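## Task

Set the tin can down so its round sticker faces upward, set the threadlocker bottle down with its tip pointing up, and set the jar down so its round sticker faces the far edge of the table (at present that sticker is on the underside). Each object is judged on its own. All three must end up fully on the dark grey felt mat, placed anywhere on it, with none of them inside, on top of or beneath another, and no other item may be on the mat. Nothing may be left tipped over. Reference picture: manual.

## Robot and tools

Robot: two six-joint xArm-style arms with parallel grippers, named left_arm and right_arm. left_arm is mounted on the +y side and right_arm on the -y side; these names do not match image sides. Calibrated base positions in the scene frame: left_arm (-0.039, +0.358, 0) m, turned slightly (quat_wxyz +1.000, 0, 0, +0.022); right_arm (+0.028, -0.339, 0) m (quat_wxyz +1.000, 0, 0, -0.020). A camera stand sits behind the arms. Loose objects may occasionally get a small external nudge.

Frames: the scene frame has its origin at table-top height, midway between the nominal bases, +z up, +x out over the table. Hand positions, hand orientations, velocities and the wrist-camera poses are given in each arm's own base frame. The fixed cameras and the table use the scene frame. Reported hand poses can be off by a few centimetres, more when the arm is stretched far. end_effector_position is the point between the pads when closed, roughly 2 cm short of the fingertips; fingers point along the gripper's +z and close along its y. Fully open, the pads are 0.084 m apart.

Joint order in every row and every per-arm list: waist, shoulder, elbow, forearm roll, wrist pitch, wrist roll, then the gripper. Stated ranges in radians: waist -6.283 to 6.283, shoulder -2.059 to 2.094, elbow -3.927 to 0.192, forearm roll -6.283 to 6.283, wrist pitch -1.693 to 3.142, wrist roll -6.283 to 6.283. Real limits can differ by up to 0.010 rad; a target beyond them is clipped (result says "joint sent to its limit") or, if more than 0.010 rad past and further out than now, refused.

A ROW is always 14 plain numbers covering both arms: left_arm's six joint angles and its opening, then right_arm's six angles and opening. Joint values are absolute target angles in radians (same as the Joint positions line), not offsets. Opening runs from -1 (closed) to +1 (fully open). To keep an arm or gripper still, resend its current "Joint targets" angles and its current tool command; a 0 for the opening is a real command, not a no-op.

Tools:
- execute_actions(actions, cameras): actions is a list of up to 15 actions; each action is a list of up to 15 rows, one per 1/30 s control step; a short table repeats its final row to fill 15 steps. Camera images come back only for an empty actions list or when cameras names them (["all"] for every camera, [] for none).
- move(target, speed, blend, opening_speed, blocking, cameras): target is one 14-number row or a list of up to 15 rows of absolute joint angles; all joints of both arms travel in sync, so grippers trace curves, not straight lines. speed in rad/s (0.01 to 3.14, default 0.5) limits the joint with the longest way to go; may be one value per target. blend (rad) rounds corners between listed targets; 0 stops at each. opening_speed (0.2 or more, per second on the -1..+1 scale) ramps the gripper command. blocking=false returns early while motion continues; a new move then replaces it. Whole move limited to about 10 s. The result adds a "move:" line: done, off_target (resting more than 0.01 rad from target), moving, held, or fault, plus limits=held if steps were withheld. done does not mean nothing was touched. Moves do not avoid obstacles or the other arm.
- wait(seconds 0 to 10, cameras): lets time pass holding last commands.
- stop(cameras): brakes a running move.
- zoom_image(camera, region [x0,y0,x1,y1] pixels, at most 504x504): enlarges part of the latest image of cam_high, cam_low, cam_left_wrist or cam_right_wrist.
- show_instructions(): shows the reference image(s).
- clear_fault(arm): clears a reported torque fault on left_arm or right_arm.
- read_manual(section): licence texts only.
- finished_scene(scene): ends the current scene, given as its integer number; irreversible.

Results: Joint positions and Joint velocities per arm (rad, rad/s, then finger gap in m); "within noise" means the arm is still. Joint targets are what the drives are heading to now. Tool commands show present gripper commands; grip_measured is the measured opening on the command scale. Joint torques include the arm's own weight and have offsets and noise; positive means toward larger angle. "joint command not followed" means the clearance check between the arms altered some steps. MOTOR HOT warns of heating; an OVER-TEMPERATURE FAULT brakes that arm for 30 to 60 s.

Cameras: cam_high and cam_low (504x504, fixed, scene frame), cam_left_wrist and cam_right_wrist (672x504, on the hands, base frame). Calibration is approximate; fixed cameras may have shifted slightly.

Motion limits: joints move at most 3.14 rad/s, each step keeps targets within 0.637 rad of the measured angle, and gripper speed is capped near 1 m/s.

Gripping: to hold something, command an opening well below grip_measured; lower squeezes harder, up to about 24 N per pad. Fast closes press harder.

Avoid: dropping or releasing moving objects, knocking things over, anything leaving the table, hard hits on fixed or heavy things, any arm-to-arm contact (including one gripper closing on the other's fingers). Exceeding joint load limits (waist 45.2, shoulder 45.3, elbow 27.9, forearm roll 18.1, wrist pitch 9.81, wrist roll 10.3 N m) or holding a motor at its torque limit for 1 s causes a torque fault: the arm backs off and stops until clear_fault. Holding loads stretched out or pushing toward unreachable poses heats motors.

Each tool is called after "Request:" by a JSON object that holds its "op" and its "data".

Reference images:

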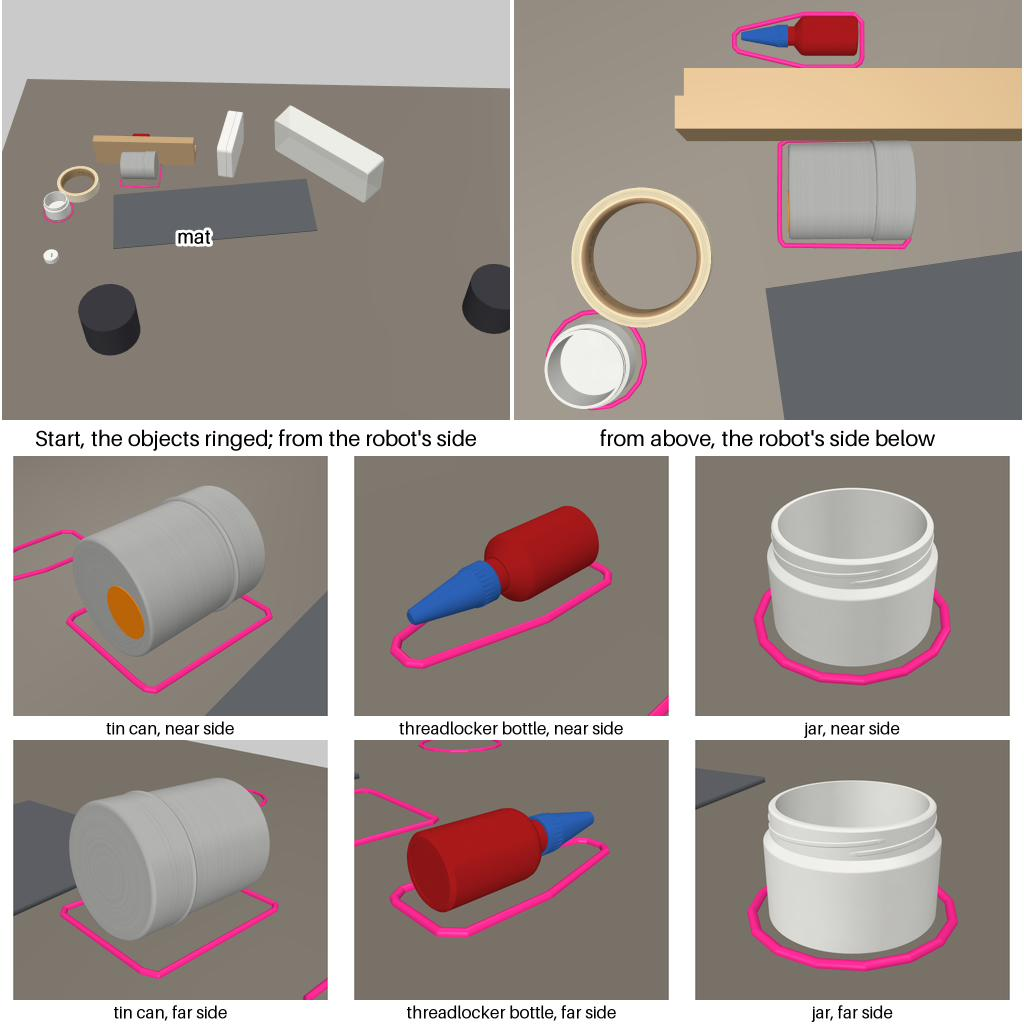

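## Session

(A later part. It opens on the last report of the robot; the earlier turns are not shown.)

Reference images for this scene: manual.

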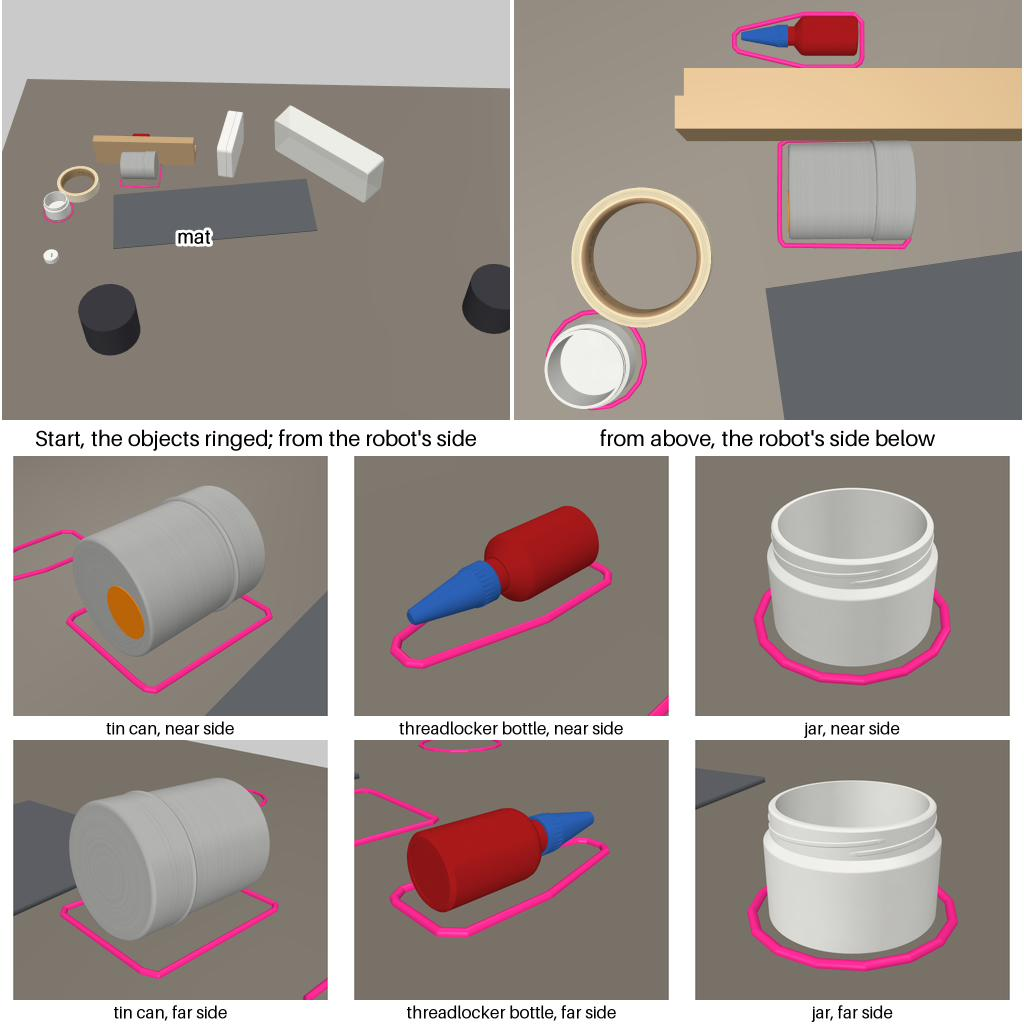

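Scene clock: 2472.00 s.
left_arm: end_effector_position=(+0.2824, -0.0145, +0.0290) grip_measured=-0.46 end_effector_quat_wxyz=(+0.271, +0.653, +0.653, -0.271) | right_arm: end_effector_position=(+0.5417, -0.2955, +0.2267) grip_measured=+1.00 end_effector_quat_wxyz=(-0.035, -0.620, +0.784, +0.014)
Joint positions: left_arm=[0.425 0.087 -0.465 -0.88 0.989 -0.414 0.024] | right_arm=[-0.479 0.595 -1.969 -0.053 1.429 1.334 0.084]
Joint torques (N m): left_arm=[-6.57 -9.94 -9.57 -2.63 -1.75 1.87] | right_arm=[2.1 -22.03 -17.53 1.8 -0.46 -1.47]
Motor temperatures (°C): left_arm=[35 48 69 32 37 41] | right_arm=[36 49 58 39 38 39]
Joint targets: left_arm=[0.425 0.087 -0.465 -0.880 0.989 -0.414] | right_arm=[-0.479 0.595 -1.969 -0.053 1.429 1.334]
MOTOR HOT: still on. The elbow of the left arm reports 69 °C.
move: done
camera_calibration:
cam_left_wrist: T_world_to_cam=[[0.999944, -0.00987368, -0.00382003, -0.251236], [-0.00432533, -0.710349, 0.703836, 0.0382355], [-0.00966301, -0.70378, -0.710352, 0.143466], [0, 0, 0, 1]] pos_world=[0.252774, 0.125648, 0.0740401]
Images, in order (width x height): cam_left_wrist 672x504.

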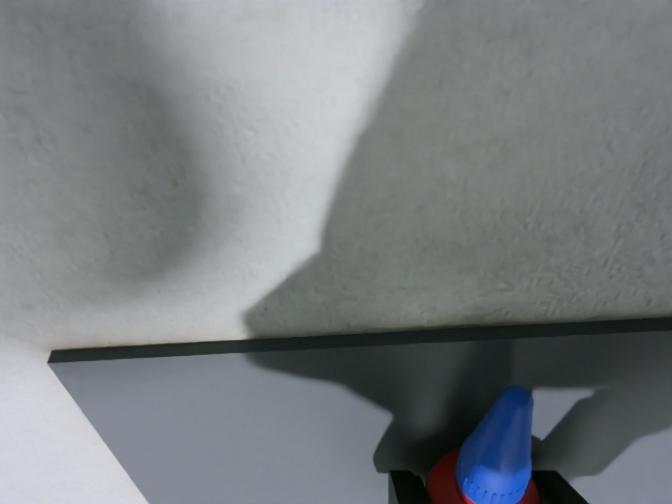

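Request:
{"op": "move", "data": {"target": [[0.4253,0.0874,-0.4652,-0.8804,0.9889,-0.4139,-0.9,-0.479,0.595,-1.969,-0.053,1.429,1.334,1.0],[0.4129,-0.1440,-0.4367,-0.8032,1.1202,-0.5922,-0.9,-0.479,0.595,-1.969,-0.053,1.429,1.334,1.0],[0.4129,-0.1440,-0.4367,-0.8032,1.1202,2.5494,-0.9,-0.479,0.595,-1.969,-0.053,1.429,1.334,1.0]], "speed": [0.1,0.25,1.0], "blend": [0,0.02,0], "opening_speed": 0.9, "cameras": ["cam_low","cam_high"]}}

Request:
{"op": "zoom_image", "data": {"camera": "cam_low", "region": [140, 160, 400, 360]}}

Scene clock: 2519.47 s.
left_arm: end_effector_position=(+0.2850, -0.0270, +0.0900) grip_measured=-0.46 end_effector_quat_wxyz=(+0.271, +0.653, -0.653, +0.271) | right_arm: end_effector_position=(+0.5417, -0.2955, +0.2267) grip_measured=+1.00 end_effector_quat_wxyz=(-0.035, -0.620, +0.784, +0.014)
Joint positions: left_arm=[0.413 -0.144 -0.437 -0.803 1.12 2.549 0.024] | right_arm=[-0.479 0.595 -1.969 -0.053 1.429 1.334 0.084]
Joint torques (N m): left_arm=[-6.44 -16.88 -12.89 1.8 1.5 1.84] | right_arm=[2.31 -21.7 -17.56 1.62 -0.49 -1.69]
Motor temperatures (°C): left_arm=[35 48 64 32 37 41] | right_arm=[36 49 58 39 38 39]
Joint targets: left_arm=[0.413 -0.144 -0.437 -0.803 1.120 2.549] | right_arm=[-0.479 0.595 -1.969 -0.053 1.429 1.334]
MOTOR HOT: still on. The elbow of the left arm reports 64 °C.
move: done
Images, in order (width x height): cam_high 504x504, cam_low 504x504.

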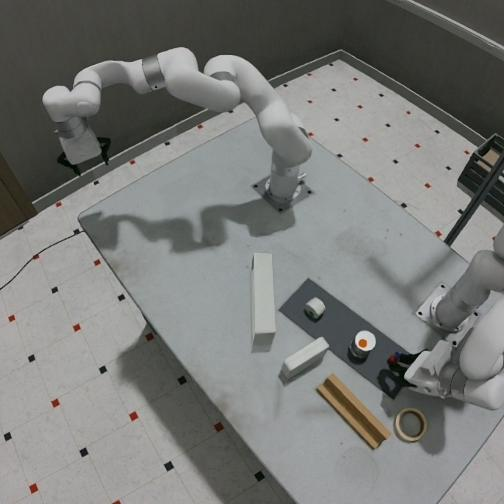

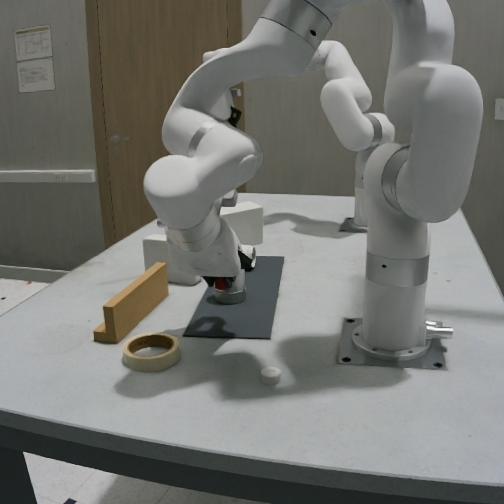

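Scaled by 1.938 from the camera's 504x504 image, which has a finer 720x720 frame.

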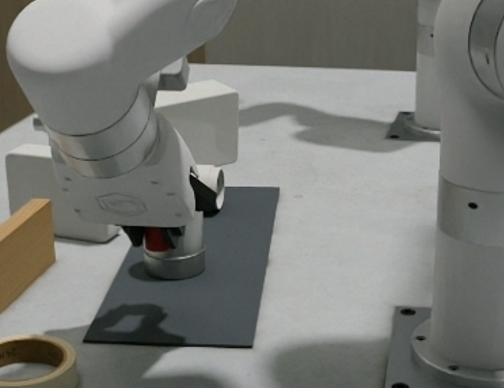

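Request:
{"op": "zoom_image", "data": {"camera": "cam_high", "region": [330, 310, 470, 420]}}

Request:
{"op": "move", "data": {"target": [[0.3872,0.0371,-0.4471,-0.8935,0.9979,2.6867,-0.9,-0.479,0.595,-1.969,-0.053,1.429,1.334,1.0]], "speed": [0.2], "cameras": ["cam_high","cam_low"]}}

Request:
{"op": "zoom_image", "data": {"camera": "cam_low", "region": [160, 220, 300, 340]}}

Request:
{"op": "zoom_image", "data": {"camera": "cam_high", "region": [330, 310, 470, 420]}}

Scaled by 3.600 from the camera's 504x504 image, which has a finer 720x720 frame.

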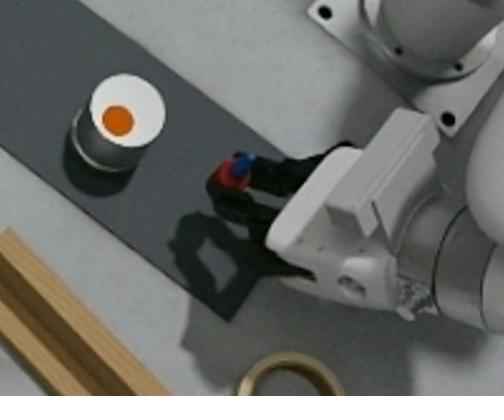

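Scene clock: 2525.77 s.
left_arm: end_effector_position=(+0.2849, -0.0270, +0.0400) grip_measured=-0.46 end_effector_quat_wxyz=(+0.271, +0.653, -0.653, +0.271) | right_arm: end_effector_position=(+0.5417, -0.2955, +0.2267) grip_measured=+1.00 end_effector_quat_wxyz=(-0.035, -0.620, +0.784, +0.014)
Joint positions: left_arm=[0.387 0.037 -0.447 -0.893 0.998 2.687 0.024] | right_arm=[-0.479 0.595 -1.969 -0.053 1.429 1.334 0.084]
Joint torques (N m): left_arm=[-6.58 -9.93 -15.41 -2.96 -1.73 2.03] | right_arm=[2.01 -22.08 -17.92 1.81 -0.46 -1.35]
Motor temperatures (°C): left_arm=[35 48 65 32 37 41] | right_arm=[36 49 58 39 38 39]
Joint targets: left_arm=[0.387 0.037 -0.447 -0.893 0.998 2.687] | right_arm=[-0.479 0.595 -1.969 -0.053 1.429 1.334]
MOTOR HOT: still on. The elbow of the left arm reports 65 °C.
move: done
Images, in order (width x height): cam_high 504x504, cam_low 504x504.

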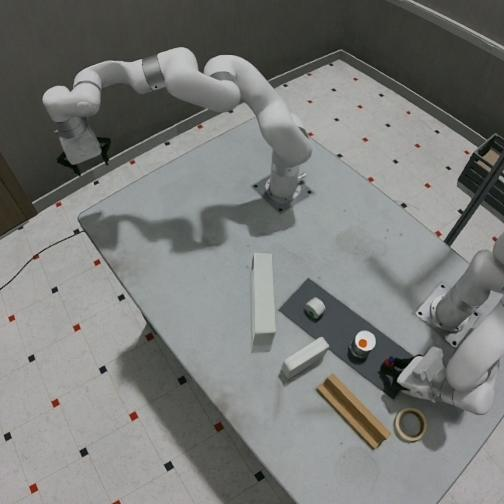

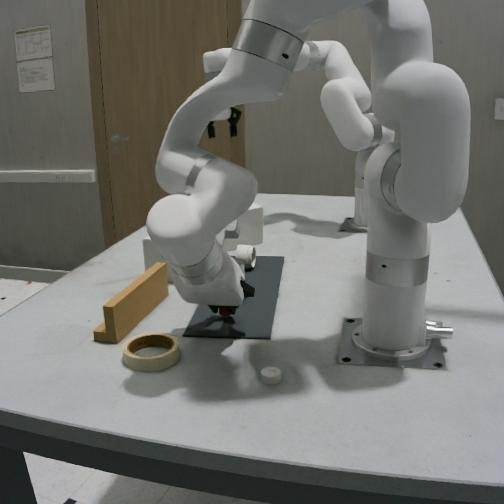

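Scaled by 3.600 from the camera's 504x504 image, which has a finer 720x720 frame.

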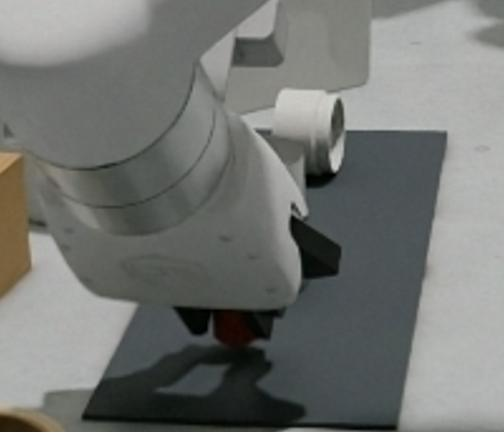

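Scaled by 3.600 from the camera's 504x504 image, which has a finer 720x720 frame.

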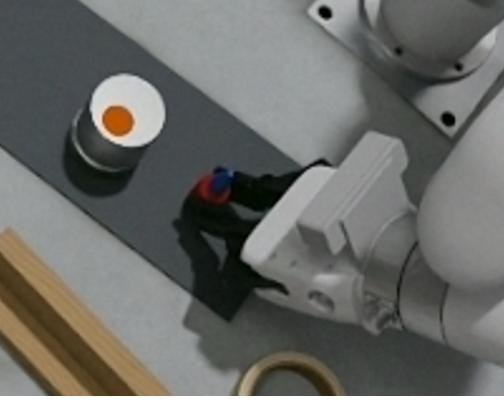

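Request:
{"op": "move", "data": {"target": [[0.3849,0.0528,-0.4499,-0.9018,0.9891,2.6983,-0.9,-0.479,0.595,-1.969,-0.053,1.429,1.334,1.0]], "speed": [0.05]}}

Request:
{"op": "move", "data": {"target": [[0.3843,0.0567,-0.4505,-0.9039,0.9870,2.7012,-0.9,-0.479,0.595,-1.969,-0.053,1.429,1.334,1.0]], "speed": [0.03]}}

Request:
{"op": "move", "data": {"target": [[0.3838,0.0607,-0.4512,-0.9059,0.9848,2.7041,-0.9,-0.479,0.595,-1.969,-0.053,1.429,1.334,1.0]], "speed": [0.03]}}

Request:
{"op": "move", "data": {"target": [[0.3832,0.0646,-0.4519,-0.9080,0.9826,2.7070,-0.9,-0.479,0.595,-1.969,-0.053,1.429,1.334,1.0]], "speed": [0.03]}}

Scene clock: 2538.97 s.
left_arm: end_effector_position=(+0.2851, -0.0270, +0.0361) grip_measured=-0.46 end_effector_quat_wxyz=(+0.271, +0.653, -0.653, +0.271) | right_arm: end_effector_position=(+0.5417, -0.2955, +0.2267) grip_measured=+1.00 end_effector_quat_wxyz=(-0.035, -0.620, +0.784, +0.014)
Joint positions: left_arm=[0.385 0.053 -0.45 -0.902 0.989 2.698 0.024] | right_arm=[-0.479 0.595 -1.969 -0.053 1.429 1.334 0.084]
Joint torques (N m): left_arm=[-6.63 -9.74 -15.17 -2.9 -1.77 2.09] | right_arm=[1.85 -21.9 -17.74 1.85 -0.54 -1.4]
Motor temperatures (°C): left_arm=[35 48 66 32 37 41] | right_arm=[36 49 58 39 38 39]
Joint targets: left_arm=[0.385 0.053 -0.450 -0.902 0.989 2.698] | right_arm=[-0.479 0.595 -1.969 -0.053 1.429 1.334]
MOTOR HOT: still on. The elbow of the left arm reports 66 °C.
move: done

Scene clock: 2539.67 s.
left_arm: end_effector_position=(+0.2851, -0.0271, +0.0351) grip_measured=-0.46 end_effector_quat_wxyz=(+0.271, +0.653, -0.653, +0.271) | right_arm: end_effector_position=(+0.5417, -0.2955, +0.2267) grip_measured=+1.00 end_effector_quat_wxyz=(-0.035, -0.620, +0.784, +0.014)
Joint positions: left_arm=[0.384 0.057 -0.45 -0.904 0.987 2.701 0.024] | right_arm=[-0.479 0.595 -1.969 -0.053 1.429 1.334 0.084]
Joint torques (N m): left_arm=[-6.87 -9.91 -15.2 -2.97 -1.59 1.86] | right_arm=[2.27 -21.98 -17.48 1.72 -0.33 -1.6]
Motor temperatures (°C): left_arm=[35 48 66 32 37 41] | right_arm=[36 49 58 39 38 39]
Joint targets: left_arm=[0.384 0.057 -0.451 -0.904 0.987 2.701] | right_arm=[-0.479 0.595 -1.969 -0.053 1.429 1.334]
MOTOR HOT: still on. The elbow of the left arm reports 66 °C.
move: done

Scene clock: 2540.37 s.
left_arm: end_effector_position=(+0.2850, -0.0271, +0.0340) grip_measured=-0.46 end_effector_quat_wxyz=(+0.271, +0.653, -0.653, +0.271) | right_arm: end_effector_position=(+0.5417, -0.2955, +0.2267) grip_measured=+1.00 end_effector_quat_wxyz=(-0.035, -0.620, +0.784, +0.014)
Joint positions: left_arm=[0.384 0.061 -0.451 -0.906 0.985 2.704 0.024] | right_arm=[-0.479 0.595 -1.969 -0.053 1.429 1.334 0.084]
Joint torques (N m): left_arm=[-6.3 -9.11 -15.07 -2.8 -1.68 1.97] | right_arm=[2.67 -22.24 -17.71 1.7 -0.63 -1.58]
Motor temperatures (°C): left_arm=[35 48 66 32 37 41] | right_arm=[36 49 58 39 38 39]
Joint targets: left_arm=[0.384 0.061 -0.451 -0.906 0.985 2.704] | right_arm=[-0.479 0.595 -1.969 -0.053 1.429 1.334]
MOTOR HOT: still on. The elbow of the left arm reports 66 °C.
move: done

Scene clock: 2541.07 s.
left_arm: end_effector_position=(+0.2851, -0.0271, +0.0330) grip_measured=-0.46 end_effector_quat_wxyz=(+0.271, +0.653, -0.653, +0.271) | right_arm: end_effector_position=(+0.5417, -0.2955, +0.2267) grip_measured=+1.00 end_effector_quat_wxyz=(-0.035, -0.620, +0.784, +0.014)
Joint positions: left_arm=[0.383 0.065 -0.452 -0.908 0.983 2.707 0.024] | right_arm=[-0.479 0.595 -1.969 -0.053 1.429 1.334 0.084]
Joint torques (N m): left_arm=[-6.81 -9.48 -15.18 -2.74 -1.69 2.06] | right_arm=[2.53 -21.71 -17.84 2.01 -0.34 -1.44]
Motor temperatures (°C): left_arm=[35 48 66 32 37 41] | right_arm=[36 49 58 39 38 39]
Joint targets: left_arm=[0.383 0.065 -0.452 -0.908 0.983 2.707] | right_arm=[-0.479 0.595 -1.969 -0.053 1.429 1.334]
MOTOR HOT: still on. The elbow of the left arm reports 66 °C.
move: done

Request:
{"op": "move", "data": {"target": [[0.3826,0.0685,-0.4526,-0.9101,0.9804,2.7099,-0.9,-0.479,0.595,-1.969,-0.053,1.429,1.334,1.0]], "speed": [0.03]}}

Request:
{"op": "move", "data": {"target": [[0.3821,0.0725,-0.4533,-0.9121,0.9782,2.7128,-0.9,-0.479,0.595,-1.969,-0.053,1.429,1.334,1.0]], "speed": [0.03]}}

Scene clock: 2546.27 s.
left_arm: end_effector_position=(+0.2851, -0.0271, +0.0320) grip_measured=-0.46 end_effector_quat_wxyz=(+0.271, +0.653, -0.653, +0.271) | right_arm: end_effector_position=(+0.5417, -0.2955, +0.2267) grip_measured=+1.00 end_effector_quat_wxyz=(-0.035, -0.620, +0.784, +0.014)
Joint positions: left_arm=[0.383 0.068 -0.453 -0.91 0.98 2.71 0.024] | right_arm=[-0.479 0.595 -1.969 -0.053 1.429 1.334 0.084]
Joint torques (N m): left_arm=[-6.73 -9.99 -14.97 -2.73 -1.63 1.78] | right_arm=[2.01 -21.76 -17.84 1.95 -0.59 -1.76]
Motor temperatures (°C): left_arm=[35 48 67 32 37 41] | right_arm=[36 49 58 39 38 39]
Joint targets: left_arm=[0.383 0.069 -0.453 -0.910 0.980 2.710] | right_arm=[-0.479 0.595 -1.969 -0.053 1.429 1.334]
MOTOR HOT: still on. The elbow of the left arm reports 67 °C.
move: done

Scene clock: 2546.97 s.
left_arm: end_effector_position=(+0.2851, -0.0271, +0.0310) grip_measured=-0.46 end_effector_quat_wxyz=(+0.271, +0.653, -0.653, +0.271) | right_arm: end_effector_position=(+0.5417, -0.2955, +0.2267) grip_measured=+1.00 end_effector_quat_wxyz=(-0.035, -0.620, +0.784, +0.014)
Joint positions: left_arm=[0.382 0.072 -0.453 -0.912 0.978 2.713 0.024] | right_arm=[-0.479 0.595 -1.969 -0.053 1.429 1.334 0.084]
Joint torques (N m): left_arm=[-6.72 -9.88 -14.91 -2.97 -1.79 2.04] | right_arm=[2.2 -21.97 -17.57 2.03 -0.41 -1.34]
Motor temperatures (°C): left_arm=[35 48 67 32 37 41] | right_arm=[36 49 58 39 38 39]
Joint targets: left_arm=[0.382 0.073 -0.453 -0.912 0.978 2.713] | right_arm=[-0.479 0.595 -1.969 -0.053 1.429 1.334]
MOTOR HOT: still on. The elbow of the left arm reports 67 °C.
move: done

Request:
{"op": "move", "data": {"target": [[0.3815,0.0764,-0.4540,-0.9142,0.9760,2.7157,-0.9,-0.479,0.595,-1.969,-0.053,1.429,1.334,1.0]], "speed": [0.03]}}

Request:
{"op": "move", "data": {"target": [[0.3809,0.0803,-0.4547,-0.9163,0.9738,2.7186,-0.9,-0.479,0.595,-1.969,-0.053,1.429,1.334,1.0]], "speed": [0.03], "cameras": ["cam_low"]}}

Request:
{"op": "zoom_image", "data": {"camera": "cam_low", "region": [190, 270, 260, 340]}}

Scene clock: 2554.60 s.
left_arm: end_effector_position=(+0.2851, -0.0271, +0.0300) grip_measured=-0.46 end_effector_quat_wxyz=(+0.271, +0.653, -0.653, +0.271) | right_arm: end_effector_position=(+0.5417, -0.2955, +0.2267) grip_measured=+1.00 end_effector_quat_wxyz=(-0.035, -0.620, +0.784, +0.014)
Joint positions: left_arm=[0.382 0.076 -0.454 -0.914 0.976 2.716 0.024] | right_arm=[-0.479 0.595 -1.969 -0.053 1.429 1.334 0.084]
Joint torques (N m): left_arm=[-6.79 -8.01 -13.13 -2.74 -3.78 1.99] | right_arm=[2.41 -21.97 -17.61 1.9 -0.62 -1.46]
Motor temperatures (°C): left_arm=[35 48 67 32 37 41] | right_arm=[36 49 58 39 38 39]
Joint targets: left_arm=[0.381 0.076 -0.454 -0.914 0.976 2.716] | right_arm=[-0.479 0.595 -1.969 -0.053 1.429 1.334]
MOTOR HOT: still on. The elbow of the left arm reports 67 °C.
move: done

Scene clock: 2555.30 s.
left_arm: end_effector_position=(+0.2851, -0.0271, +0.0290) grip_measured=-0.46 end_effector_quat_wxyz=(+0.271, +0.653, -0.653, +0.270) | right_arm: end_effector_position=(+0.5417, -0.2955, +0.2267) grip_measured=+1.00 end_effector_quat_wxyz=(-0.035, -0.620, +0.784, +0.014)
Joint positions: left_arm=[0.381 0.08 -0.455 -0.916 0.974 2.719 0.024] | right_arm=[-0.479 0.595 -1.969 -0.053 1.429 1.334 0.084]
Joint torques (N m): left_arm=[-7.3 -5.17 -10.77 -2.23 -6.18 1.9] | right_arm=[2.35 -21.74 -17.81 1.9 -0.57 -1.42]
Motor temperatures (°C): left_arm=[35 48 67 32 37 41] | right_arm=[36 49 58 39 38 39]
Joint targets: left_arm=[0.381 0.080 -0.455 -0.916 0.974 2.719] | right_arm=[-0.479 0.595 -1.969 -0.053 1.429 1.334]
MOTOR HOT: still on. The elbow of the left arm reports 67 °C.
move: done
Images, in order (width x height): cam_low 504x504.

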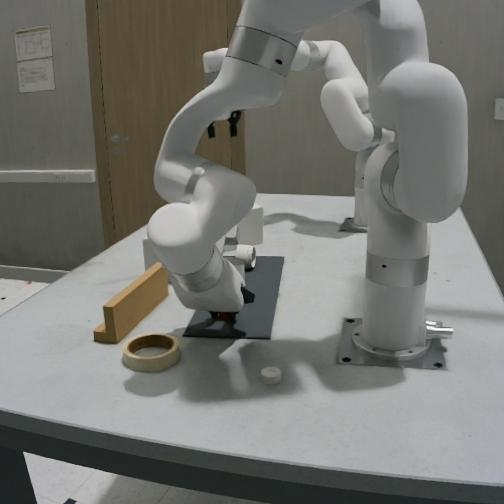

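Scaled by 7.200 from the camera's 504x504 image, which has a finer 720x720 frame.

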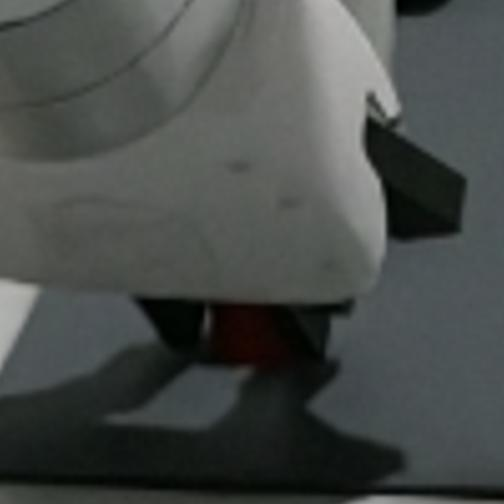

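Request:
{"op": "move", "data": {"target": [[0.3817,0.0752,-0.4538,-0.9136,0.9767,2.7148,-0.9,-0.479,0.595,-1.969,-0.053,1.429,1.334,1.0],[0.3817,0.0752,-0.4538,-0.9136,0.9767,2.7148,1.0,-0.479,0.595,-1.969,-0.053,1.429,1.334,1.0],[0.5650,0.0029,-0.5388,-0.7160,1.1433,2.6477,1.0,-0.479,0.595,-1.969,-0.053,1.429,1.334,1.0]], "speed": [0.03,0.03,0.12], "opening_speed": 0.6, "cameras": ["cam_low","cam_high","cam_left_wrist"]}}

Request:
{"op": "zoom_image", "data": {"camera": "cam_high", "region": [290, 270, 440, 400]}}

Scene clock: 2576.37 s.
left_arm: end_effector_position=(+0.2859, +0.0278, +0.0713) grip_measured=+1.00 end_effector_quat_wxyz=(+0.271, +0.653, -0.653, +0.271) | right_arm: end_effector_position=(+0.5417, -0.2955, +0.2267) grip_measured=+1.00 end_effector_quat_wxyz=(-0.035, -0.620, +0.784, +0.014)
Joint positions: left_arm=[0.565 0.003 -0.539 -0.716 1.143 2.648 0.084] | right_arm=[-0.479 0.595 -1.969 -0.053 1.429 1.334 0.084]
Joint torques (N m): left_arm=[6.82 -19.19 -16.99 1.99 2.24 -2.05] | right_arm=[2.15 -21.98 -17.47 1.91 -0.41 -1.42]
Motor temperatures (°C): left_arm=[35 48 64 32 38 41] | right_arm=[36 50 58 39 38 39]
Joint targets: left_arm=[0.565 0.003 -0.539 -0.716 1.143 2.648] | right_arm=[-0.479 0.595 -1.969 -0.053 1.429 1.334]
MOTOR HOT: still on. The elbow of the left arm reports 64 °C.
move: done
camera_calibration:
cam_left_wrist: T_world_to_cam=[[-0.999945, -0.00396345, -0.00973235, 0.317857], [0.00412534, 0.703737, -0.710449, 0.0976623], [0.00966484, -0.71045, -0.703682, 0.197634], [0, 0, 0, 1]] pos_world=[0.315526, 0.0729399, 0.211549]
Images, in order (width x height): cam_high 504x504, cam_low 504x504, cam_left_wrist 672x504.

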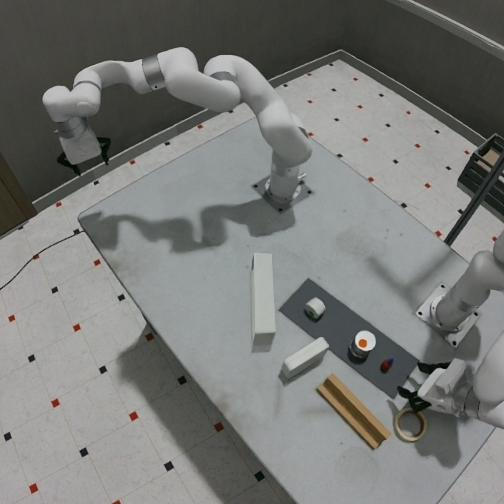

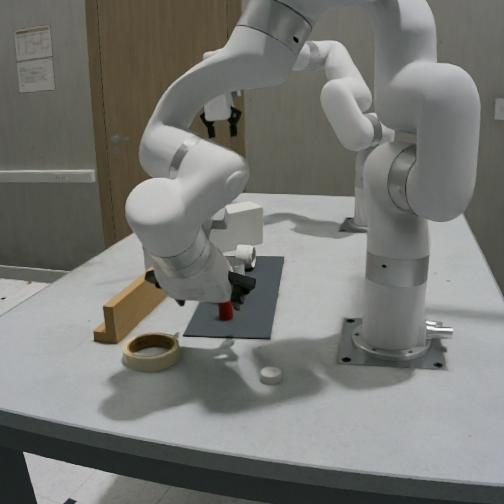

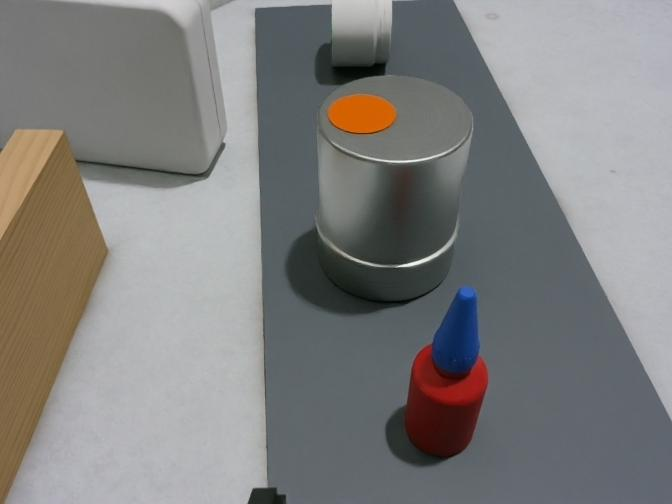

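Scaled by 3.360 from the camera's 504x504 image, which has a finer 720x720 frame.

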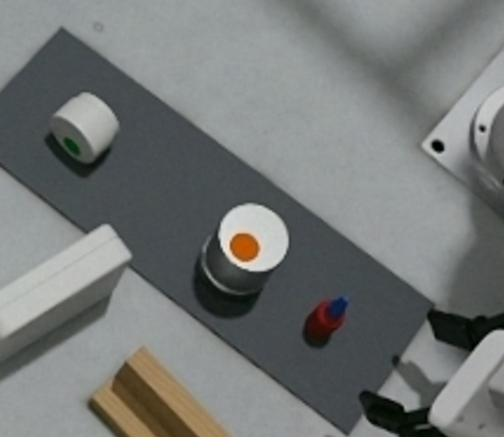

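Request:
{"op": "move", "data": {"target": [[0.5650,-0.2200,-0.5388,-0.7160,1.1433,2.6477,1.0,-0.479,0.595,-1.969,-0.053,1.429,1.334,1.0]], "speed": [0.5], "cameras": ["cam_high","cam_left_wrist"]}}

Scene clock: 2599.53 s.
left_arm: end_effector_position=(+0.3171, +0.0476, +0.1328) grip_measured=+1.00 end_effector_quat_wxyz=(+0.169, +0.640, -0.691, +0.291) | right_arm: end_effector_position=(+0.5417, -0.2955, +0.2267) grip_measured=+1.00 end_effector_quat_wxyz=(-0.035, -0.620, +0.784, +0.014)
Joint positions: left_arm=[0.565 -0.22 -0.539 -0.716 1.143 2.648 0.084] | right_arm=[-0.479 0.595 -1.969 -0.053 1.429 1.334 0.084]
Joint torques (N m): left_arm=[6.53 -17.25 -16.41 1.61 1.06 -1.99] | right_arm=[2.77 -22.06 -17.67 1.59 -0.46 -1.28]
Motor temperatures (°C): left_arm=[35 49 68 32 38 41] | right_arm=[36 50 58 39 38 39]
Joint targets: left_arm=[0.565 -0.220 -0.539 -0.716 1.143 2.648] | right_arm=[-0.479 0.595 -1.969 -0.053 1.429 1.334]
MOTOR HOT: still on. The elbow of the left arm reports 68 °C.
move: done
camera_calibration:
cam_left_wrist: T_world_to_cam=[[-0.980444, 0.00841693, -0.196616, 0.367782], [0.128814, 0.782771, -0.608833, 0.0704584], [0.148781, -0.622254, -0.768547, 0.214967], [0, 0, 0, 1]] pos_world=[0.31953, 0.0755159, 0.280422]
Images, in order (width x height): cam_high 504x504, cam_left_wrist 672x504.

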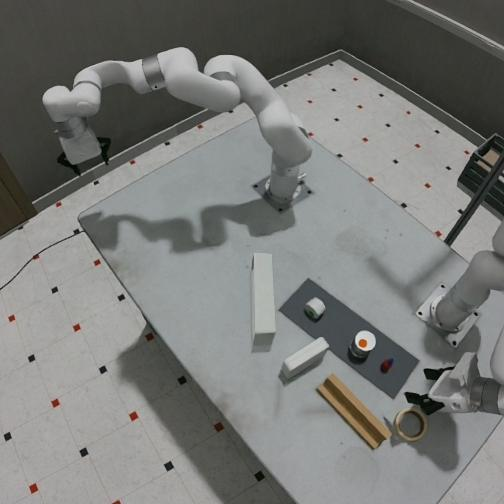

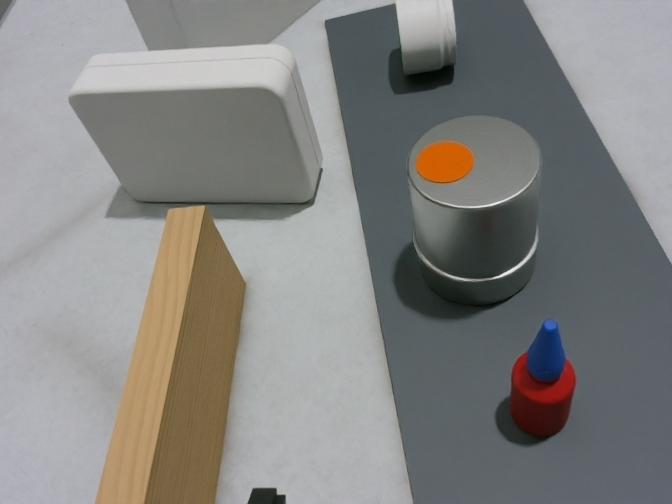

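All three objects are on the mat in the required orientations, and the hand is clear of them.

Request:
{"op": "finished_scene", "data": {"scene": 2}}

The scene is finished: the task was done.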